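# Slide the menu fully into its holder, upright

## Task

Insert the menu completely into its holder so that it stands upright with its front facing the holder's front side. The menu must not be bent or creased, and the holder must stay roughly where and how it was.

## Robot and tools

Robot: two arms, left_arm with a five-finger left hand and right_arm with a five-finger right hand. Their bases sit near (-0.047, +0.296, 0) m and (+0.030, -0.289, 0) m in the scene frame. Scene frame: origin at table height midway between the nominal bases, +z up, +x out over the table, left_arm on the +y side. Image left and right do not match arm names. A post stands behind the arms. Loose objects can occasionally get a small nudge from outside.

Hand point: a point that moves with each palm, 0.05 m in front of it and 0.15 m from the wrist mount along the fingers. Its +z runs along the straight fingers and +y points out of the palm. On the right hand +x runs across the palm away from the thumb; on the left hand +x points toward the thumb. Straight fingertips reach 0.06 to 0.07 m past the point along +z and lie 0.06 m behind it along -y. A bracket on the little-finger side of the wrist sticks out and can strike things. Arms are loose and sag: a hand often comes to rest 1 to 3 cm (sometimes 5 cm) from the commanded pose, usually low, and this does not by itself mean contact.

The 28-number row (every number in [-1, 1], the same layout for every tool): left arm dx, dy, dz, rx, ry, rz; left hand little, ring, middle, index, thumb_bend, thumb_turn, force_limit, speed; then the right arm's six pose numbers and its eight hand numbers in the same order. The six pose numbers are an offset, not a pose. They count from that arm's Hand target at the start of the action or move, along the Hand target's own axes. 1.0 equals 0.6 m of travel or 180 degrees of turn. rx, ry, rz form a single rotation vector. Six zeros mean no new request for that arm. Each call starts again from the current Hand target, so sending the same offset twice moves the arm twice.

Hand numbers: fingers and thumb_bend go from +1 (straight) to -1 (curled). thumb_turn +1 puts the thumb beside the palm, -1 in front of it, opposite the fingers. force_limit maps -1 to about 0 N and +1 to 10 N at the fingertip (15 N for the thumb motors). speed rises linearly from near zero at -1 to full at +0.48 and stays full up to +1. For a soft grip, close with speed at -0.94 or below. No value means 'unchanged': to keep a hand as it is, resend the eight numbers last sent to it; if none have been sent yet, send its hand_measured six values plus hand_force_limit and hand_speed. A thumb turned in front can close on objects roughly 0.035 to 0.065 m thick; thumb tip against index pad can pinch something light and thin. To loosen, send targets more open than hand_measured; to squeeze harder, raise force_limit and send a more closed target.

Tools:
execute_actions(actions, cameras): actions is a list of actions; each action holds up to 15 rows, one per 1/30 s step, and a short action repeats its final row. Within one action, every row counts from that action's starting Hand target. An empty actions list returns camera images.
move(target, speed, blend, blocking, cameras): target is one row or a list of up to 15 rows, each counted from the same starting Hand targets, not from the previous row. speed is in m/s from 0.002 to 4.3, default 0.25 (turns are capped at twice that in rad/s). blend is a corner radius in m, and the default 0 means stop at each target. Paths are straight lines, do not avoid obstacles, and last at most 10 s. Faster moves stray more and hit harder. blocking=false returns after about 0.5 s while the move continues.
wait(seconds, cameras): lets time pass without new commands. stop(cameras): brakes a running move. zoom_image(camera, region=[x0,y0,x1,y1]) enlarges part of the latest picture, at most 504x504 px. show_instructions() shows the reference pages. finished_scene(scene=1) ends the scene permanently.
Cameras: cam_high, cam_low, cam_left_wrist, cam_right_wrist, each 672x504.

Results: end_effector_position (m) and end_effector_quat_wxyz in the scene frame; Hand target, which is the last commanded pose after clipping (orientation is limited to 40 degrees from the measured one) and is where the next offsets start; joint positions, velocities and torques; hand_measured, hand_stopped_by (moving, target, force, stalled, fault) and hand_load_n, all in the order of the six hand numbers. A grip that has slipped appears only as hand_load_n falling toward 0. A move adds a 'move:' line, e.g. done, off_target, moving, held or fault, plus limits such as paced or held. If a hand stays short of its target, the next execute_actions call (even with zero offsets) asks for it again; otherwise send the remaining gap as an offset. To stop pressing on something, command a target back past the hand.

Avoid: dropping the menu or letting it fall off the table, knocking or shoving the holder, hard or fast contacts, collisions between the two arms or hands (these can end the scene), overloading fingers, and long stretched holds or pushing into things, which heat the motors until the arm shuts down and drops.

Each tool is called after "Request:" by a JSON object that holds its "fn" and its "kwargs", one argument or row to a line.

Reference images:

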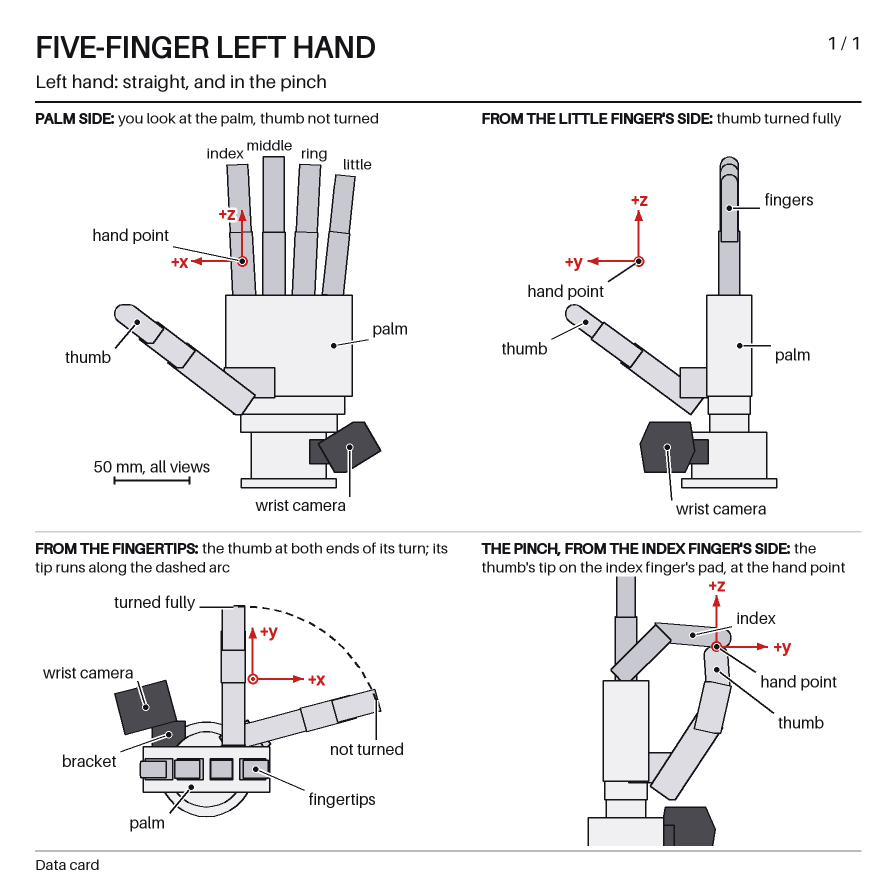

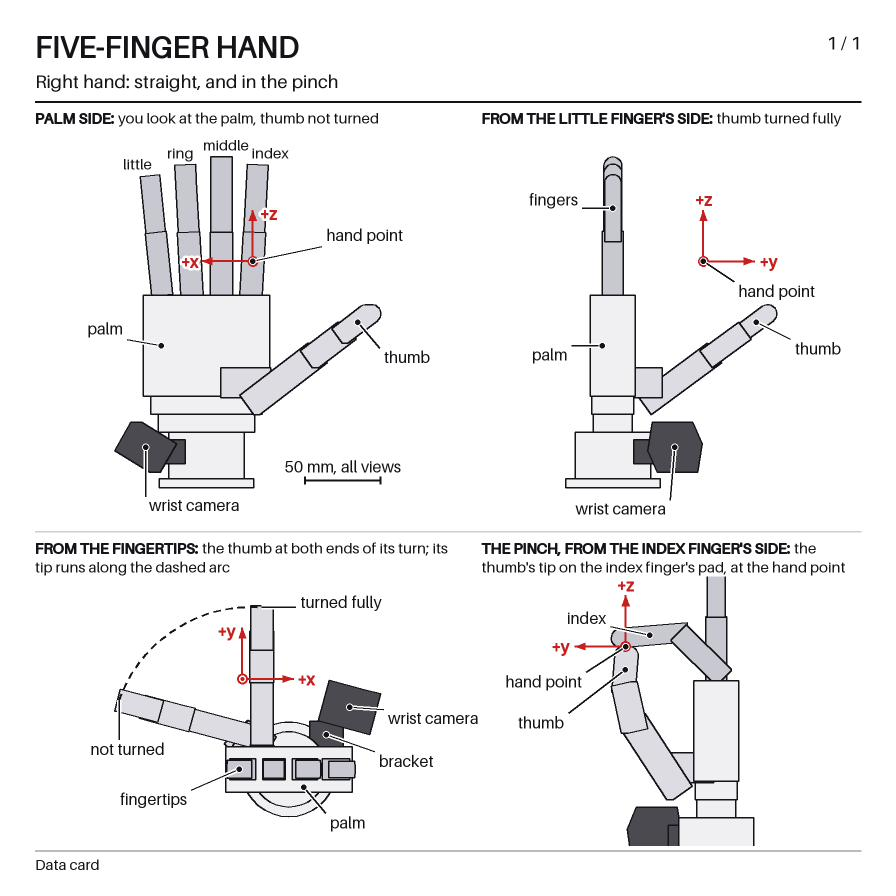

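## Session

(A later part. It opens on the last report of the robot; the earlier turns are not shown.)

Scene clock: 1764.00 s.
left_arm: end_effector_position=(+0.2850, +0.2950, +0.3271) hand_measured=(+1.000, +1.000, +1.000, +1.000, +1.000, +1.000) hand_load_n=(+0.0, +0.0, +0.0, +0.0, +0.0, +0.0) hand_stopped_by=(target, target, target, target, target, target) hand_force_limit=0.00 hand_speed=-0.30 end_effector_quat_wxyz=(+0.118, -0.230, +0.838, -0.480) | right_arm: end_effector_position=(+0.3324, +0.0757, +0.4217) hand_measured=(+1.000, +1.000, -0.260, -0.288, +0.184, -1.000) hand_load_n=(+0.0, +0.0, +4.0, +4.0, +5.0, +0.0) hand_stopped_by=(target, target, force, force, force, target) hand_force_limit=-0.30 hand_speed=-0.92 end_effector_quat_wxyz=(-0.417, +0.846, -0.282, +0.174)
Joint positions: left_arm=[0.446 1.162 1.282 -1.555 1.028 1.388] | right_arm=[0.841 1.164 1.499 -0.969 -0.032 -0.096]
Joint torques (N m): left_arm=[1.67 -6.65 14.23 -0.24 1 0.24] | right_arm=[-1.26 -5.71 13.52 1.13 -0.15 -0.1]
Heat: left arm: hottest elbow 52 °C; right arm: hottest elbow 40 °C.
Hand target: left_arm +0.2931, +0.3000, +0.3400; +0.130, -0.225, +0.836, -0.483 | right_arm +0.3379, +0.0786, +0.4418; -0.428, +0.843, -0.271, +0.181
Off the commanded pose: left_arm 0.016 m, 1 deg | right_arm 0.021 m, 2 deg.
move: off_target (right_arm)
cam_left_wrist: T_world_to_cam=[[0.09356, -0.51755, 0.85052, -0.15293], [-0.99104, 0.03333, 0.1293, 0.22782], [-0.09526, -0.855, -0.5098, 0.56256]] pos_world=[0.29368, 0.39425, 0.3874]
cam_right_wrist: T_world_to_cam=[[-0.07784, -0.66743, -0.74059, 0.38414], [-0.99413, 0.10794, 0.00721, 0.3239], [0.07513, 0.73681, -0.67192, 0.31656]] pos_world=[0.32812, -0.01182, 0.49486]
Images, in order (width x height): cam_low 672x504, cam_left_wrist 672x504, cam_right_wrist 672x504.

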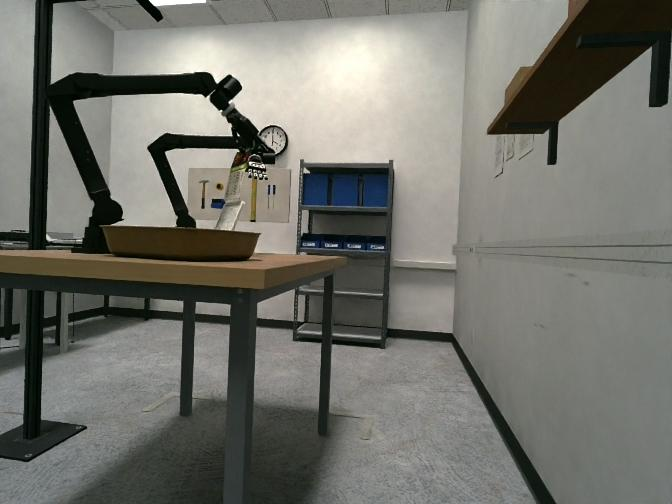

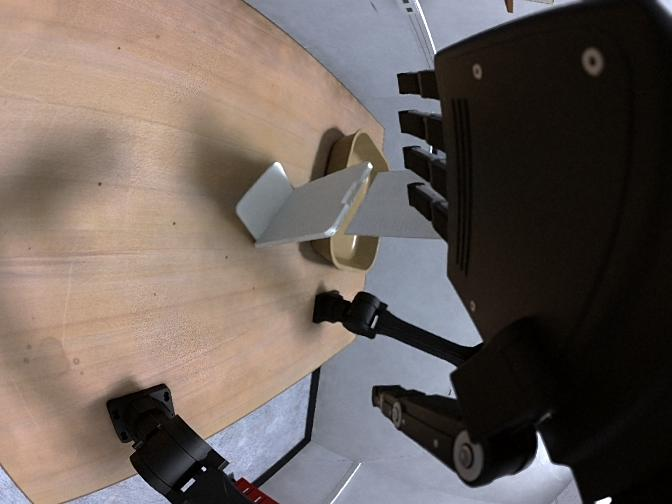

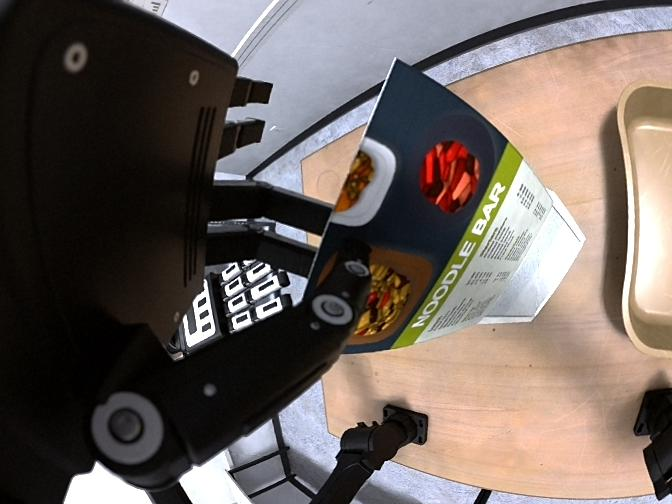

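Request:
{"fn": "move", "kwargs": {
  "target": [0,0,0,0,0,0,1,1,1,1,1,1,0,-0.3,-0.0017,0.0207,0.0347,0,0,0,1,1,-0.28,-0.29,0.17,-1,-0.3,-0.92],
  "speed": 0.04
}}

Request:
{"fn": "wait", "kwargs": {
  "seconds": 1.5,
  "cameras": ["cam_left_wrist","cam_right_wrist","cam_low"]
}}

Request:
{"fn": "zoom_image", "kwargs": {
  "camera": "cam_left_wrist",
  "region": [320, 150, 390, 240]
}}

Request:
{"fn": "zoom_image", "kwargs": {
  "camera": "cam_right_wrist",
  "region": [460, 170, 600, 340]
}}

Scene clock: 1794.90 s.
left_arm: end_effector_position=(+0.2850, +0.2950, +0.3271) hand_measured=(+1.000, +1.000, +1.000, +1.000, +1.000, +1.000) hand_load_n=(+0.0, -0.5, +0.0, +0.0, +0.0, -0.5) hand_stopped_by=(target, target, target, target, target, target) hand_force_limit=0.00 hand_speed=-0.30 end_effector_quat_wxyz=(+0.118, -0.230, +0.838, -0.480) | right_arm: end_effector_position=(+0.3372, +0.0808, +0.4223) hand_measured=(+1.000, +1.000, -0.260, -0.288, +0.184, -1.000) hand_load_n=(+0.0, +0.0, +4.0, +4.5, +5.0, +0.5) hand_stopped_by=(target, target, force, force, force, target) hand_force_limit=-0.30 hand_speed=-0.92 end_effector_quat_wxyz=(-0.423, +0.843, -0.281, +0.177)
Joint positions: left_arm=[0.446 1.162 1.282 -1.555 1.028 1.388] | right_arm=[0.841 1.171 1.499 -0.946 -0.032 -0.096]
Joint torques (N m): left_arm=[1.67 -6.65 14.24 -0.25 1 0.24] | right_arm=[-0.97 -5.77 9.03 2.44 -0.13 -0.1]
Heat: left arm: hottest elbow 52 °C; right arm: hottest elbow 42 °C.
Hand target: left_arm +0.2931, +0.3000, +0.3400; +0.130, -0.225, +0.836, -0.483 | right_arm +0.3445, +0.0862, +0.4198; -0.429, +0.843, -0.271, +0.181
Off the commanded pose: left_arm 0.016 m, 1 deg | right_arm 0.009 m, 1 deg.
move: done

Scene clock: 1796.40 s.
left_arm: end_effector_position=(+0.2850, +0.2950, +0.3271) hand_measured=(+1.000, +1.000, +1.000, +1.000, +1.000, +1.000) hand_load_n=(+0.0, +0.0, +0.0, +0.0, +0.0, +0.0) hand_stopped_by=(target, target, target, target, target, target) hand_force_limit=0.00 hand_speed=-0.30 end_effector_quat_wxyz=(+0.118, -0.230, +0.838, -0.480) | right_arm: end_effector_position=(+0.3372, +0.0808, +0.4223) hand_measured=(+1.000, +1.000, -0.260, -0.288, +0.184, -1.000) hand_load_n=(+0.0, +0.0, +4.0, +4.0, +5.0, +0.5) hand_stopped_by=(target, target, force, force, force, target) hand_force_limit=-0.30 hand_speed=-0.92 end_effector_quat_wxyz=(-0.423, +0.843, -0.281, +0.177)
Joint positions: left_arm=[0.446 1.162 1.282 -1.555 1.028 1.388] | right_arm=[0.841 1.171 1.499 -0.946 -0.032 -0.096]
Joint torques (N m): left_arm=[1.61 -6.65 14.22 -0.25 1 0.24] | right_arm=[-1.2 -5.71 9.13 2.45 -0.12 -0.11]
Heat: left arm: hottest elbow 52 °C; right arm: hottest elbow 42 °C.
Hand target: left_arm +0.2931, +0.3000, +0.3400; +0.130, -0.225, +0.836, -0.483 | right_arm +0.3445, +0.0862, +0.4198; -0.429, +0.843, -0.271, +0.181
Off the commanded pose: left_arm 0.016 m, 1 deg | right_arm 0.009 m, 1 deg.
wait: 1.50 s; at rest by 0.17 s
cam_left_wrist: T_world_to_cam=[[0.09356, -0.51755, 0.85052, -0.15293], [-0.99104, 0.03333, 0.1293, 0.22782], [-0.09526, -0.855, -0.5098, 0.56256]] pos_world=[0.29368, 0.39425, 0.3874]
cam_right_wrist: T_world_to_cam=[[-0.07001, -0.65907, -0.74882, 0.38857], [-0.99416, 0.10793, -0.00204, 0.33201], [0.08216, 0.7443, -0.66278, 0.30602]] pos_world=[0.33213, -0.00751, 0.49446]
Images, in order (width x height): cam_low 672x504, cam_left_wrist 672x504, cam_right_wrist 672x504.

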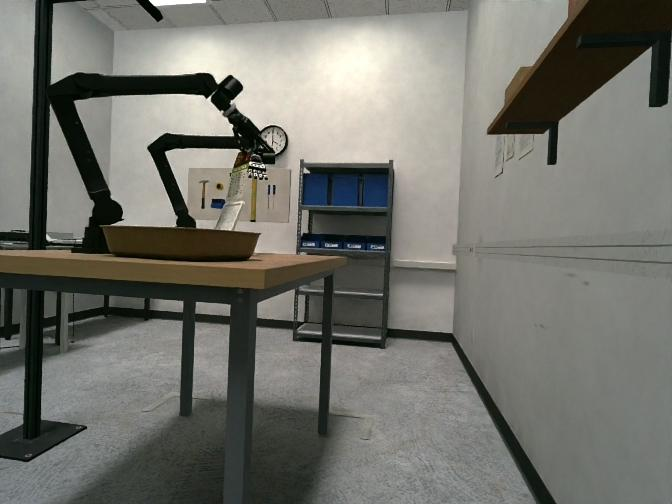

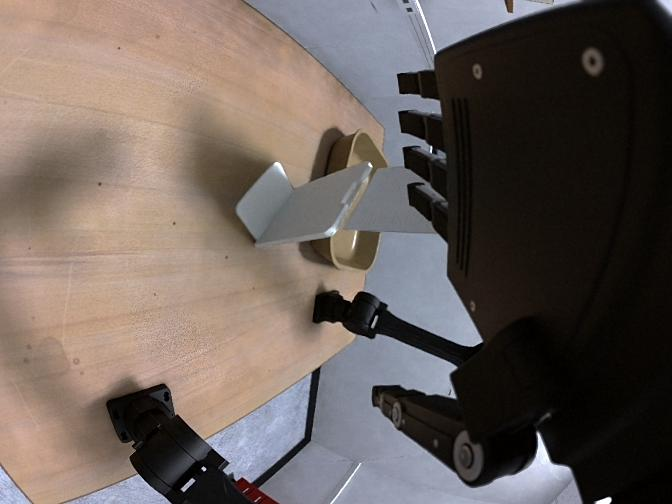

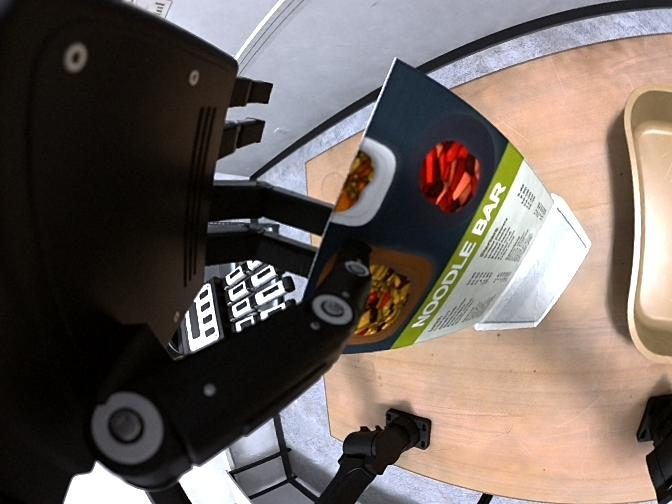

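Scaled by 5.600 from the camera's image (finer frame: 960x720).

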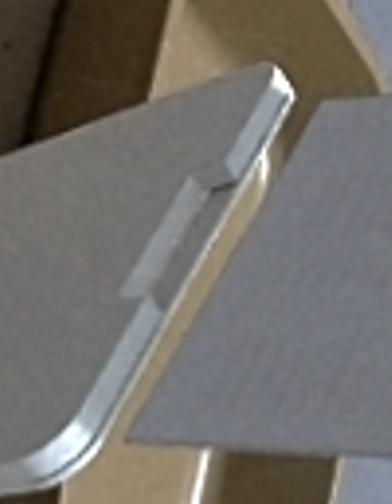

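Scaled by 2.965 from the camera's image (finer frame: 960x720).

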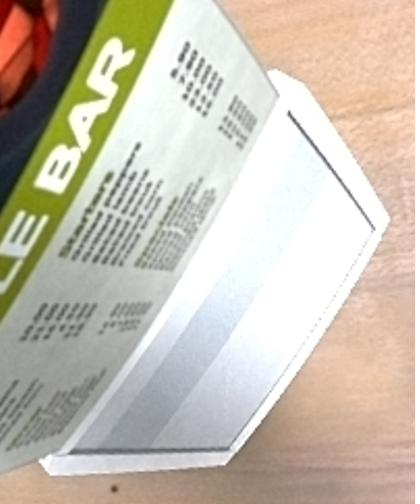

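Request:
{"fn": "move", "kwargs": {
  "target": [0,0,0,0,0,0,1,1,1,1,1,1,0,-0.3,-0.001,0.0109,0.0076,0,0,0,1,1,-0.28,-0.29,0.17,-1,-0.3,-0.92],
  "speed": 0.03
}}

Request:
{"fn": "wait", "kwargs": {
  "seconds": 1.5,
  "cameras": ["cam_left_wrist","cam_right_wrist"]
}}

Request:
{"fn": "zoom_image", "kwargs": {
  "camera": "cam_left_wrist",
  "region": [320, 150, 390, 240]
}}

Request:
{"fn": "zoom_image", "kwargs": {
  "camera": "cam_right_wrist",
  "region": [460, 170, 600, 340]
}}

Scene clock: 1802.47 s.
left_arm: end_effector_position=(+0.2850, +0.2950, +0.3271) hand_measured=(+1.000, +1.000, +1.000, +1.000, +1.000, +1.000) hand_load_n=(+0.0, -0.5, +0.0, -0.5, -0.5, +0.0) hand_stopped_by=(target, target, target, target, target, target) hand_force_limit=0.00 hand_speed=-0.30 end_effector_quat_wxyz=(+0.118, -0.230, +0.838, -0.480) | right_arm: end_effector_position=(+0.3389, +0.0826, +0.4154) hand_measured=(+1.000, +1.000, -0.260, -0.288, +0.184, -1.000) hand_load_n=(+0.0, +0.0, +4.0, +4.0, +5.0, +0.0) hand_stopped_by=(target, target, force, force, force, target) hand_force_limit=-0.30 hand_speed=-0.92 end_effector_quat_wxyz=(-0.424, +0.843, -0.281, +0.177)
Joint positions: left_arm=[0.446 1.162 1.282 -1.555 1.028 1.388] | right_arm=[0.841 1.171 1.48 -0.926 -0.032 -0.096]
Joint torques (N m): left_arm=[1.61 -6.59 14.24 -0.25 1 0.24] | right_arm=[-1.03 -6.3 8.53 2.55 -0.13 -0.11]
Heat: left arm: hottest elbow 52 °C; right arm: hottest elbow 41 °C.
Hand target: left_arm +0.2931, +0.3000, +0.3400; +0.130, -0.225, +0.836, -0.483 | right_arm +0.3445, +0.0862, +0.4117; -0.428, +0.843, -0.271, +0.181
Off the commanded pose: left_arm 0.016 m, 1 deg | right_arm 0.008 m, 1 deg.
move: done

Scene clock: 1803.97 s.
left_arm: end_effector_position=(+0.2850, +0.2950, +0.3271) hand_measured=(+1.000, +1.000, +1.000, +1.000, +1.000, +1.000) hand_load_n=(+0.0, +0.0, +0.0, +0.0, +0.0, -0.5) hand_stopped_by=(target, target, target, target, target, target) hand_force_limit=0.00 hand_speed=-0.30 end_effector_quat_wxyz=(+0.118, -0.230, +0.838, -0.480) | right_arm: end_effector_position=(+0.3389, +0.0826, +0.4154) hand_measured=(+1.000, +1.000, -0.260, -0.288, +0.184, -1.000) hand_load_n=(+0.0, +0.0, +4.0, +4.0, +4.5, +0.0) hand_stopped_by=(target, target, force, force, force, target) hand_force_limit=-0.30 hand_speed=-0.92 end_effector_quat_wxyz=(-0.424, +0.843, -0.281, +0.177)
Joint positions: left_arm=[0.446 1.162 1.282 -1.555 1.028 1.388] | right_arm=[0.841 1.171 1.48 -0.926 -0.032 -0.096]
Joint torques (N m): left_arm=[1.61 -6.65 14.23 -0.24 1 0.24] | right_arm=[-1.08 -6.3 8.47 2.59 -0.13 -0.1]
Heat: left arm: hottest elbow 52 °C; right arm: hottest elbow 41 °C.
Hand target: left_arm +0.2931, +0.3000, +0.3400; +0.130, -0.225, +0.836, -0.483 | right_arm +0.3445, +0.0862, +0.4117; -0.428, +0.843, -0.271, +0.181
Off the commanded pose: left_arm 0.016 m, 1 deg | right_arm 0.008 m, 1 deg.
wait: 1.50 s; at rest by 0.17 s
cam_left_wrist: T_world_to_cam=[[0.09356, -0.51755, 0.85052, -0.15293], [-0.99104, 0.03333, 0.1293, 0.22782], [-0.09526, -0.855, -0.5098, 0.56256]] pos_world=[0.29368, 0.39425, 0.3874]
cam_right_wrist: T_world_to_cam=[[-0.06976, -0.65882, -0.74906, 0.3846], [-0.99415, 0.10798, -0.00238, 0.33367], [0.08246, 0.74451, -0.6625, 0.29974]] pos_world=[0.33383, -0.00581, 0.48746]

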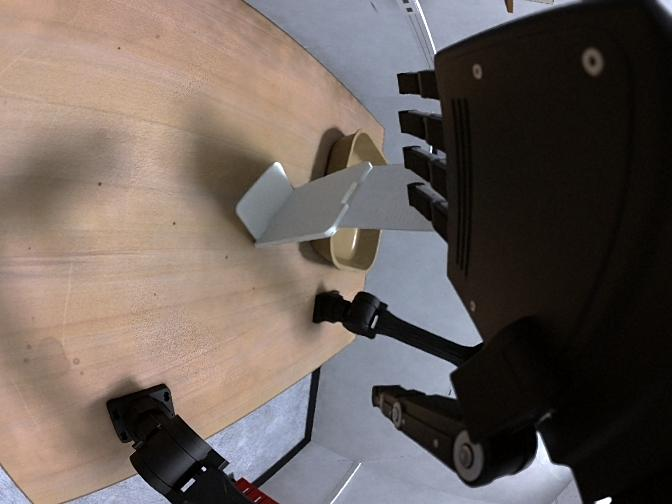

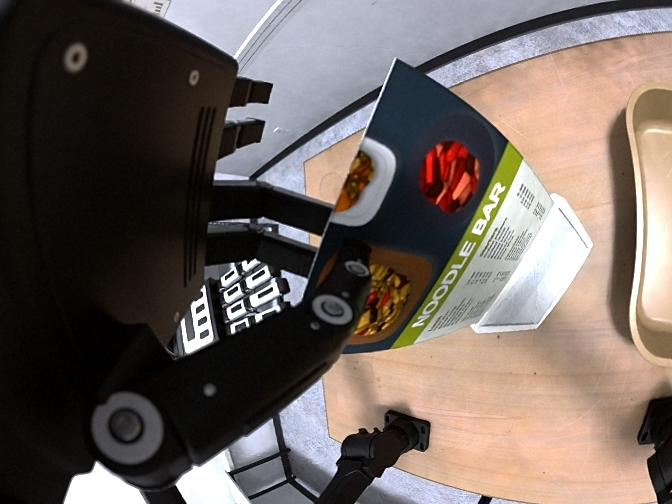

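Scaled by 5.600 from the camera's image (finer frame: 960x720).

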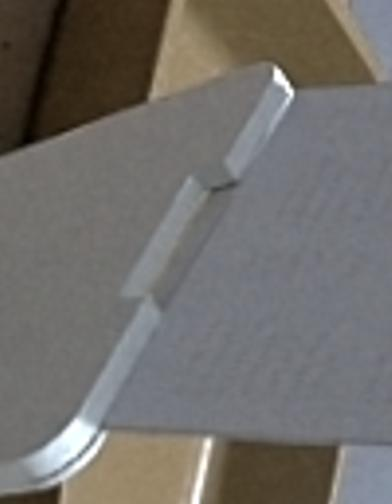

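Scaled by 2.965 from the camera's image (finer frame: 960x720).

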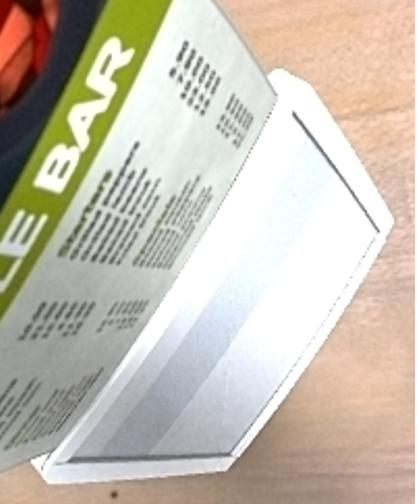

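Request:
{"fn": "zoom_image", "kwargs": {
  "camera": "cam_left_wrist",
  "region": [325, 200, 355, 235]
}}

Request:
{"fn": "zoom_image", "kwargs": {
  "camera": "cam_left_wrist",
  "region": [350, 155, 380, 190]
}}

Request:
{"fn": "zoom_image", "kwargs": {
  "camera": "cam_right_wrist",
  "region": [460, 290, 510, 340]
}}

Request:
{"fn": "zoom_image", "kwargs": {
  "camera": "cam_right_wrist",
  "region": [530, 180, 580, 230]
}}

Scaled by 14.400 from the camera's image (finer frame: 960x720).

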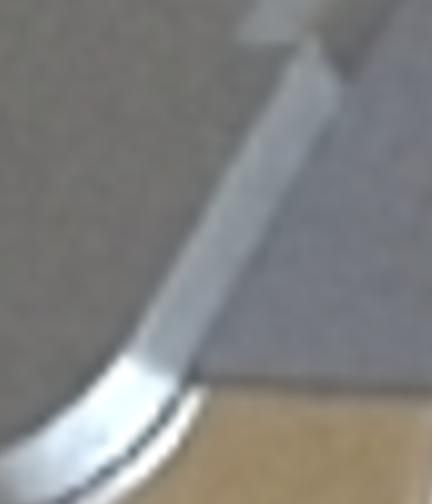

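Scaled by 14.400 from the camera's image (finer frame: 960x720).

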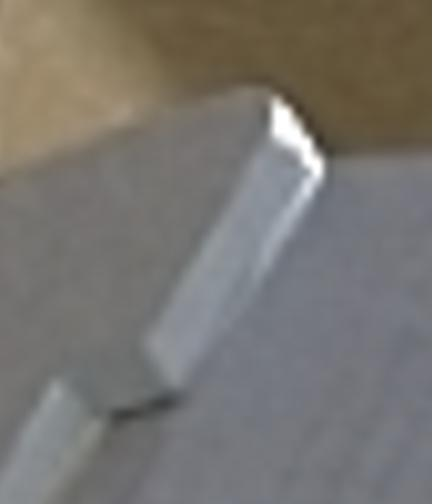

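Scaled by 10.080 from the camera's image (finer frame: 960x720).

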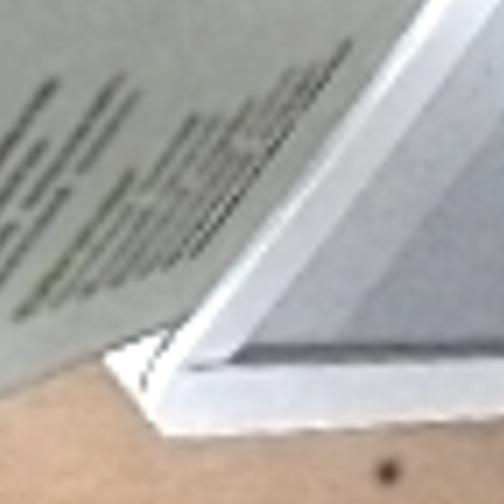

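Scaled by 10.080 from the camera's image (finer frame: 960x720).

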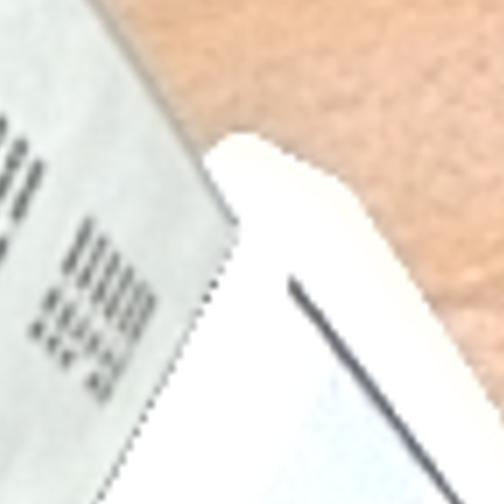

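Request:
{"fn": "move", "kwargs": {
  "target": [0,0,0,0,0,0,1,1,1,1,1,1,0,-0.3,0.0005,-0.0033,0.0139,0.0194,0,0,1,1,-0.28,-0.29,0.17,-1,-0.3,-0.92],
  "speed": 0.03,
  "cameras": ["cam_left_wrist","cam_right_wrist","cam_high"]
}}

Request:
{"fn": "zoom_image", "kwargs": {
  "camera": "cam_left_wrist",
  "region": [320, 150, 390, 240]
}}

Request:
{"fn": "zoom_image", "kwargs": {
  "camera": "cam_high",
  "region": [280, 110, 400, 260]
}}

Scene clock: 1821.03 s.
left_arm: end_effector_position=(+0.2850, +0.2950, +0.3271) hand_measured=(+1.000, +1.000, +1.000, +1.000, +1.000, +1.000) hand_load_n=(+0.0, +0.0, +0.0, +0.0, -0.5, +0.0) hand_stopped_by=(target, target, target, target, target, target) hand_force_limit=0.00 hand_speed=-0.30 end_effector_quat_wxyz=(+0.118, -0.230, +0.838, -0.480) | right_arm: end_effector_position=(+0.3463, +0.0931, +0.4084) hand_measured=(+1.000, +1.000, -0.260, -0.288, +0.184, -1.000) hand_load_n=(+0.0, +0.0, +4.0, +4.0, +5.0, +0.0) hand_stopped_by=(target, target, force, force, force, target) hand_force_limit=-0.30 hand_speed=-0.92 end_effector_quat_wxyz=(-0.447, +0.832, -0.274, +0.183)
Joint positions: left_arm=[0.446 1.162 1.282 -1.555 1.028 1.388] | right_arm=[0.841 1.164 1.428 -0.827 -0.041 -0.096]
Joint torques (N m): left_arm=[1.67 -6.59 14.23 -0.24 1 0.24] | right_arm=[-1.26 -7.59 8.36 2.54 -0.19 -0.09]
Heat: left arm: hottest elbow 52 °C; right arm: hottest elbow 41 °C.
Hand target: left_arm +0.2931, +0.3000, +0.3400; +0.130, -0.225, +0.836, -0.483 | right_arm +0.3498, +0.0922, +0.4086; -0.454, +0.829, -0.265, +0.189
Off the commanded pose: left_arm 0.016 m, 1 deg | right_arm 0.004 m, 2 deg.
move: done
cam_left_wrist: T_world_to_cam=[[0.09356, -0.51755, 0.85052, -0.15293], [-0.99104, 0.03333, 0.1293, 0.22782], [-0.09526, -0.855, -0.5098, 0.56256]] pos_world=[0.29368, 0.39425, 0.3874]
cam_right_wrist: T_world_to_cam=[[-0.03982, -0.62705, -0.77796, 0.38525], [-0.99441, 0.10106, -0.03055, 0.35215], [0.09778, 0.7724, -0.62757, 0.26456]] pos_world=[0.33966, 0.00164, 0.4765]
Images, in order (width x height): cam_high 672x504, cam_left_wrist 672x504, cam_right_wrist 672x504.

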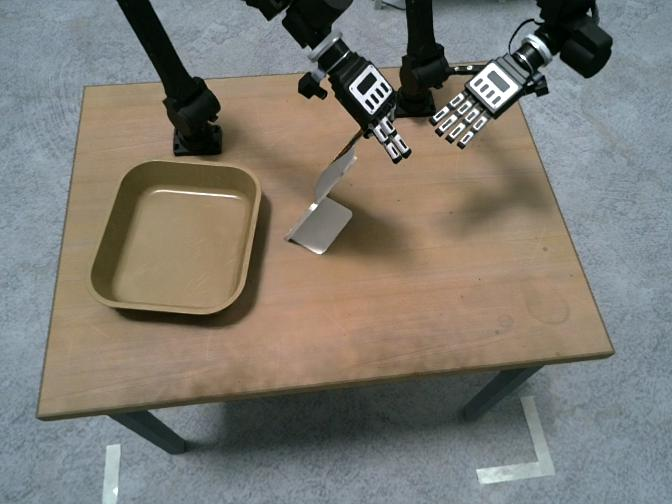

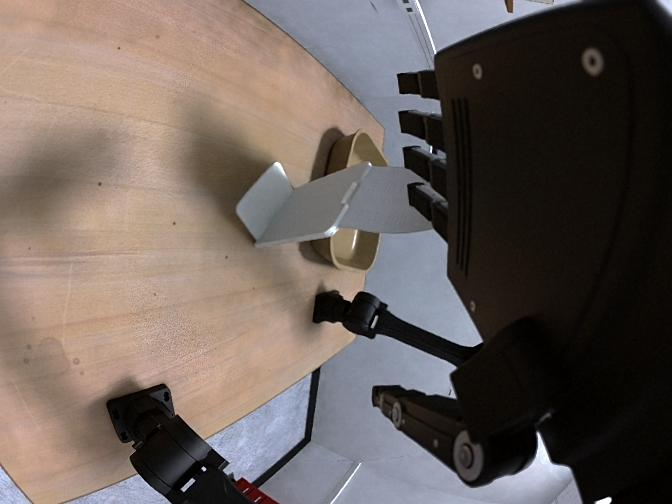

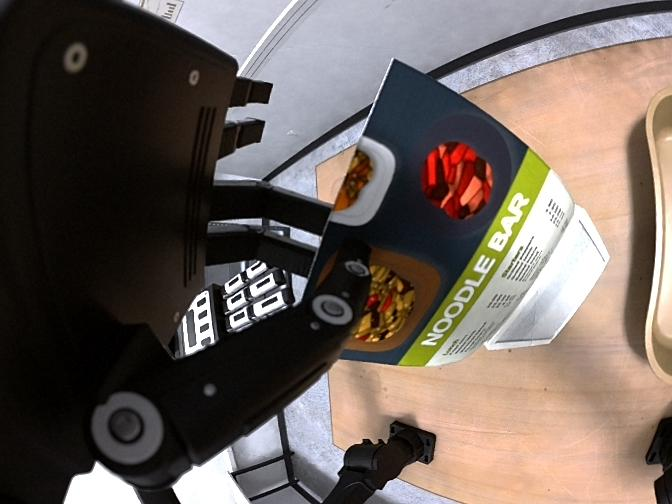

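Scaled by 5.600 from the camera's image (finer frame: 960x720).

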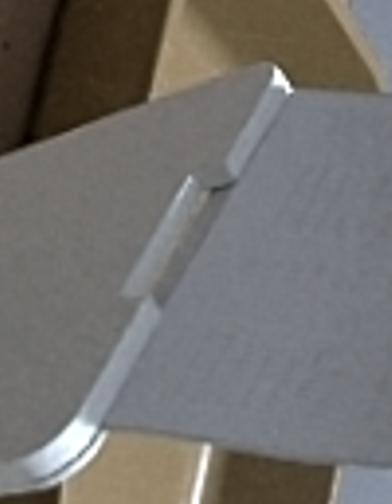

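Scaled by 3.360 from the camera's image (finer frame: 960x720).

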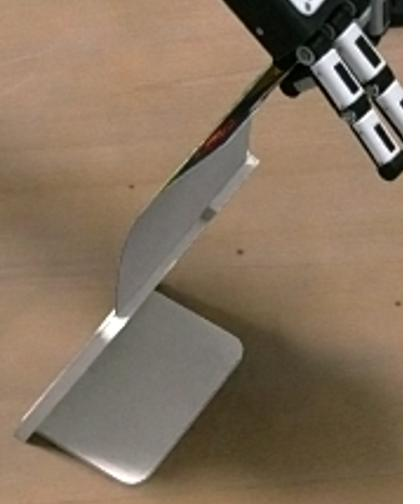

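Request:
{"fn": "move", "kwargs": {
  "target": [
    [0,0,0,0,0,0,1,1,1,1,1,1,0,-0.3,0.0023,-0.027,-0.0163,0.011,0,0,1,1,-0.28,-0.29,0.17,-1,-0.3,-0.92],
    [0,0,0,0,0,0,1,1,1,1,1,1,0,-0.3,0.0008,-0.0405,-0.007,0.026,0,0,1,1,-0.28,-0.29,0.17,-1,-0.3,-0.92]
  ],
  "speed": 0.03,
  "cameras": ["cam_left_wrist","cam_right_wrist","cam_high"]
}}

Request:
{"fn": "zoom_image", "kwargs": {
  "camera": "cam_left_wrist",
  "region": [320, 150, 390, 240]
}}

Request:
{"fn": "zoom_image", "kwargs": {
  "camera": "cam_high",
  "region": [280, 110, 400, 260]
}}

Scene clock: 1837.73 s.
left_arm: end_effector_position=(+0.2850, +0.2950, +0.3271) hand_measured=(+1.000, +1.000, +1.000, +1.000, +1.000, +1.000) hand_load_n=(+0.0, +0.0, +0.0, +0.0, +0.0, +0.0) hand_stopped_by=(target, target, target, target, target, target) hand_force_limit=0.00 hand_speed=-0.30 end_effector_quat_wxyz=(+0.118, -0.230, +0.838, -0.480) | right_arm: end_effector_position=(+0.3515, +0.0995, +0.4252) hand_measured=(+1.000, +1.000, -0.260, -0.288, +0.184, -1.000) hand_load_n=(+0.0, +0.0, +4.0, +4.0, +5.0, +0.0) hand_stopped_by=(target, target, force, force, force, target) hand_force_limit=-0.30 hand_speed=-0.92 end_effector_quat_wxyz=(-0.475, +0.816, -0.267, +0.193)
Joint positions: left_arm=[0.446 1.162 1.282 -1.555 1.028 1.388] | right_arm=[0.839 1.154 1.428 -0.768 -0.05 -0.096]
Joint torques (N m): left_arm=[1.67 -6.65 14.23 -0.27 1 0.24] | right_arm=[-1.14 -7.53 9.11 2.62 -0.19 -0.04]
Heat: left arm: hottest elbow 52 °C; right arm: hottest elbow 41 °C.
Hand target: left_arm +0.2931, +0.3000, +0.3400; +0.130, -0.225, +0.836, -0.483 | right_arm +0.3544, +0.1000, +0.4315; -0.487, +0.810, -0.257, +0.200
Off the commanded pose: left_arm 0.016 m, 1 deg | right_arm 0.007 m, 2 deg.
move: done
cam_left_wrist: T_world_to_cam=[[0.09356, -0.51755, 0.85052, -0.15293], [-0.99104, 0.03333, 0.1293, 0.22782], [-0.09526, -0.855, -0.5098, 0.56256]] pos_world=[0.29368, 0.39425, 0.3874]
cam_right_wrist: T_world_to_cam=[[-0.00102, -0.58433, -0.81152, 0.39888], [-0.99275, 0.09816, -0.06943, 0.37345], [0.12022, 0.80556, -0.58019, 0.23825]] pos_world=[0.3425, 0.0045, 0.48785]
Images, in order (width x height): cam_high 672x504, cam_left_wrist 672x504, cam_right_wrist 672x504.

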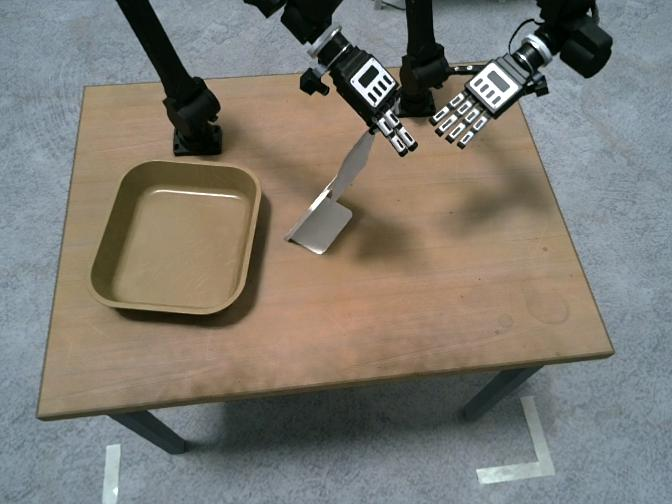

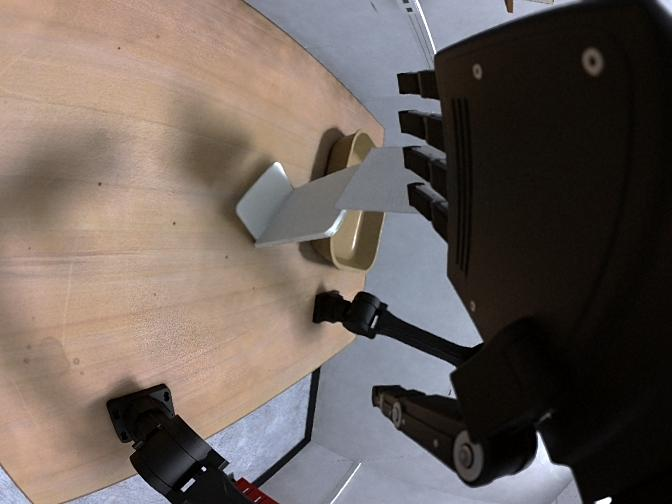

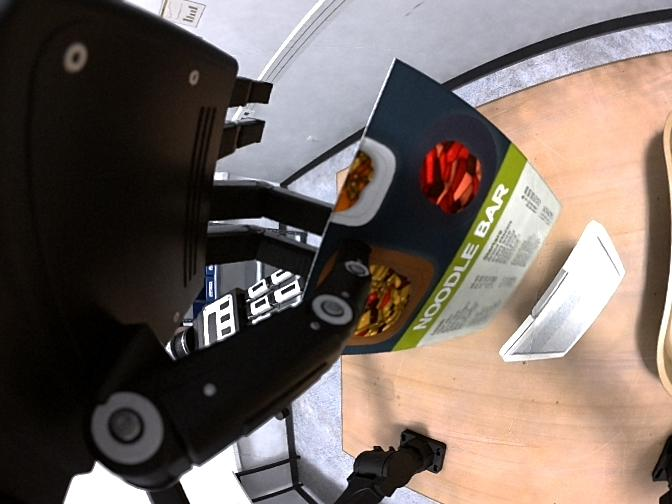

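Scaled by 5.600 from the camera's image (finer frame: 960x720).

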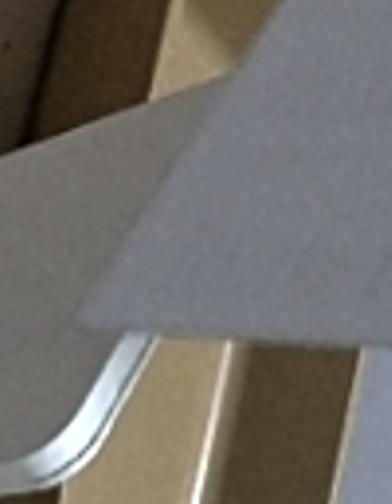

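Scaled by 3.360 from the camera's image (finer frame: 960x720).

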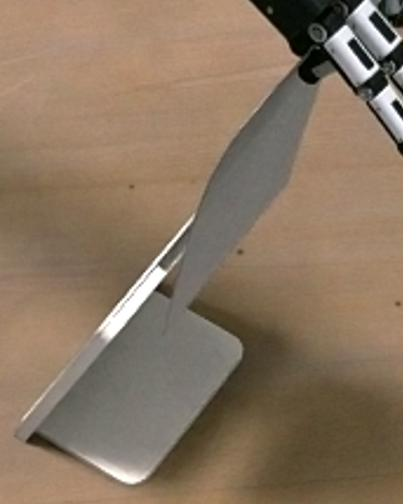

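Request:
{"fn": "move", "kwargs": {
  "target": [0,0,0,0,0,0,1,1,1,1,1,1,0,-0.3,0.0042,-0.047,-0.008,-0.0922,0,0,1,1,-0.28,-0.29,0.17,-1,-0.3,-0.92],
  "speed": 0.06
}}

Request:
{"fn": "wait", "kwargs": {
  "seconds": 1.5,
  "cameras": ["cam_left_wrist","cam_right_wrist","cam_high"]
}}

Request:
{"fn": "zoom_image", "kwargs": {
  "camera": "cam_left_wrist",
  "region": [320, 150, 390, 240]
}}

Request:
{"fn": "zoom_image", "kwargs": {
  "camera": "cam_high",
  "region": [280, 110, 400, 260]
}}

Request:
{"fn": "zoom_image", "kwargs": {
  "camera": "cam_right_wrist",
  "region": [430, 150, 600, 340]
}}

Scene clock: 1861.43 s.
left_arm: end_effector_position=(+0.2850, +0.2950, +0.3271) hand_measured=(+1.000, +1.000, +1.000, +1.000, +1.000, +1.000) hand_load_n=(+0.0, +0.0, +0.0, +0.0, +0.0, +0.0) hand_stopped_by=(target, target, target, target, target, target) hand_force_limit=0.00 hand_speed=-0.30 end_effector_quat_wxyz=(+0.118, -0.230, +0.838, -0.480) | right_arm: end_effector_position=(+0.3568, +0.1013, +0.4419) hand_measured=(+1.000, +1.000, -0.260, -0.288, +0.184, -1.000) hand_load_n=(+0.0, +0.0, +4.0, +4.0, +5.0, +0.0) hand_stopped_by=(target, target, force, force, force, target) hand_force_limit=-0.30 hand_speed=-0.92 end_effector_quat_wxyz=(-0.356, +0.875, -0.293, +0.150)
Joint positions: left_arm=[0.446 1.162 1.282 -1.555 1.028 1.388] | right_arm=[0.844 1.376 1.807 -1.209 -0.023 -0.096]
Joint torques (N m): left_arm=[1.61 -6.65 14.23 -0.25 1 0.24] | right_arm=[-0.03 -8.41 13.15 1.02 0.15 -0.03]
Heat: left arm: hottest elbow 52 °C; right arm: hottest elbow 41 °C.
Hand target: left_arm +0.2931, +0.3000, +0.3400; +0.130, -0.225, +0.836, -0.483 | right_arm +0.3598, +0.1062, +0.4591; -0.365, +0.872, -0.283, +0.160
Off the commanded pose: left_arm 0.016 m, 1 deg | right_arm 0.018 m, 2 deg.
move: off_target (right_arm)

Scene clock: 1862.93 s.
left_arm: end_effector_position=(+0.2850, +0.2950, +0.3271) hand_measured=(+1.000, +1.000, +1.000, +1.000, +1.000, +1.000) hand_load_n=(+0.0, +0.0, +0.0, +0.0, +0.0, +0.0) hand_stopped_by=(target, target, target, target, target, target) hand_force_limit=0.00 hand_speed=-0.30 end_effector_quat_wxyz=(+0.118, -0.230, +0.838, -0.480) | right_arm: end_effector_position=(+0.3568, +0.1013, +0.4419) hand_measured=(+1.000, +1.000, -0.260, -0.288, +0.184, -1.000) hand_load_n=(+0.0, +0.0, +4.0, +4.0, +5.0, +0.0) hand_stopped_by=(target, target, force, force, force, target) hand_force_limit=-0.30 hand_speed=-0.92 end_effector_quat_wxyz=(-0.356, +0.875, -0.293, +0.150)
Joint positions: left_arm=[0.446 1.162 1.282 -1.555 1.028 1.388] | right_arm=[0.844 1.376 1.807 -1.209 -0.023 -0.096]
Joint torques (N m): left_arm=[1.61 -6.71 14.23 -0.24 0.99 0.24] | right_arm=[-0.03 -8.35 13.05 1.06 0.15 -0.03]
Heat: left arm: hottest elbow 52 °C; right arm: hottest elbow 41 °C.
Hand target: left_arm +0.2931, +0.3000, +0.3400; +0.130, -0.225, +0.836, -0.483 | right_arm +0.3598, +0.1062, +0.4591; -0.365, +0.872, -0.283, +0.160
Off the commanded pose: left_arm 0.016 m, 1 deg | right_arm 0.018 m, 2 deg.
wait: 1.50 s; at rest by 0.17 s
cam_left_wrist: T_world_to_cam=[[0.09356, -0.51755, 0.85052, -0.15293], [-0.99104, 0.03333, 0.1293, 0.22782], [-0.09526, -0.855, -0.5098, 0.56256]] pos_world=[0.29368, 0.39425, 0.3874]
cam_right_wrist: T_world_to_cam=[[-0.14699, -0.74353, -0.65235, 0.41134], [-0.98909, 0.11725, 0.08923, 0.30628], [0.01014, 0.65835, -0.75265, 0.37626]] pos_world=[0.35959, 0.02222, 0.5242]
Images, in order (width x height): cam_high 672x504, cam_left_wrist 672x504, cam_right_wrist 672x504.

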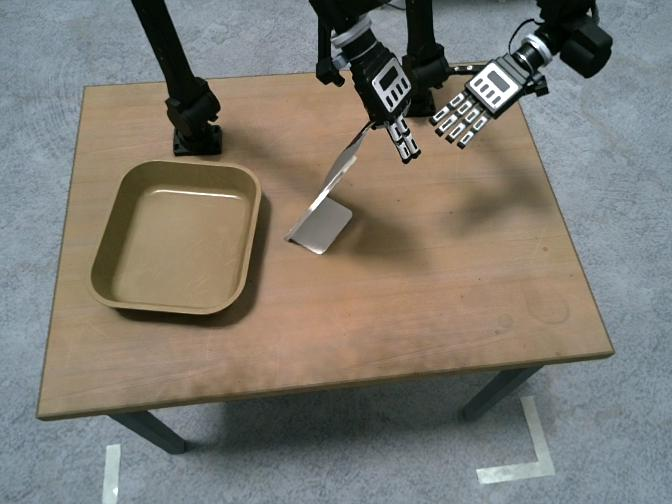

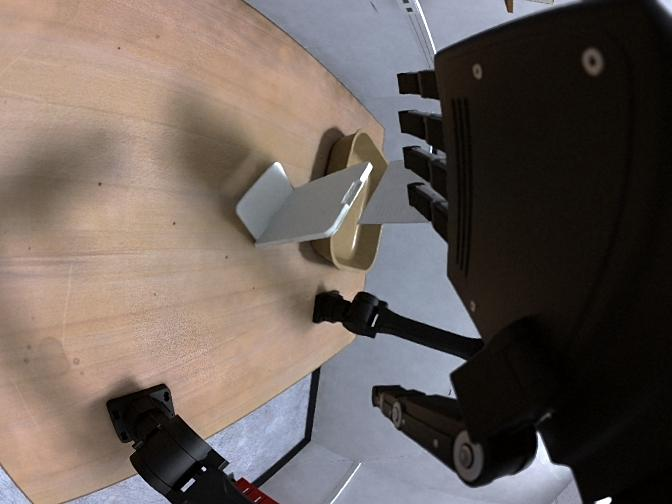

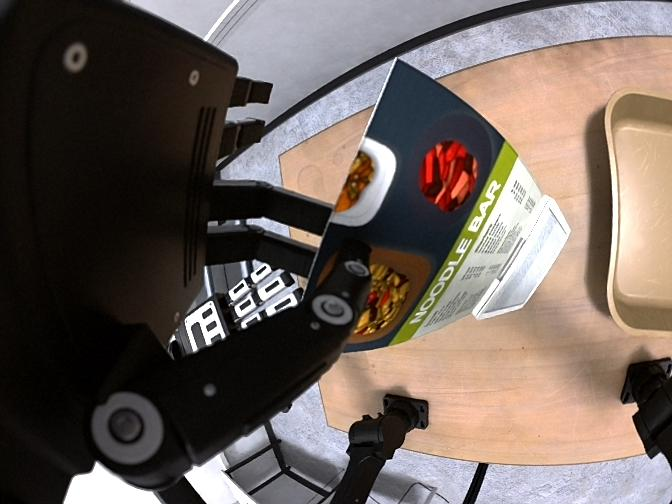

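Scaled by 5.600 from the camera's image (finer frame: 960x720).

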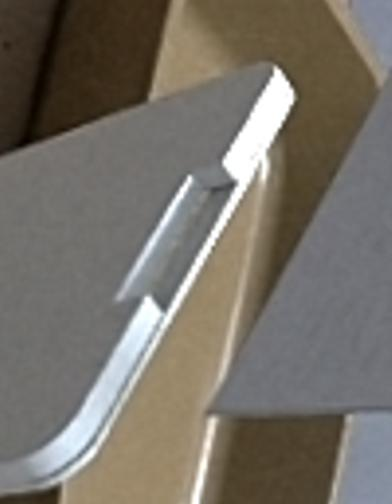

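Scaled by 3.360 from the camera's image (finer frame: 960x720).

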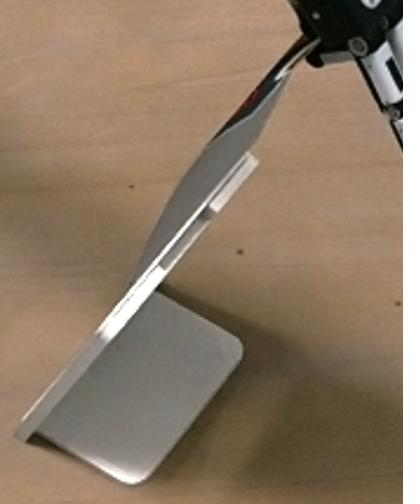

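Scaled by 2.653 from the camera's image (finer frame: 960x720).

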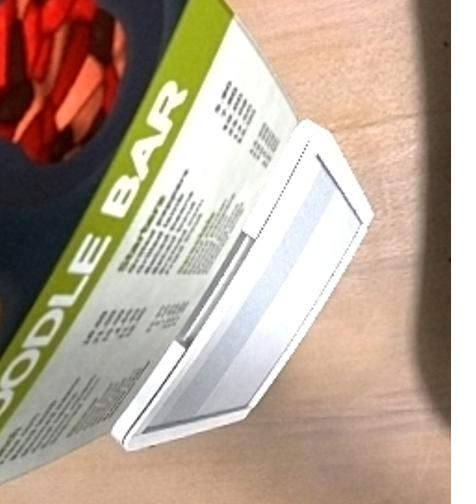

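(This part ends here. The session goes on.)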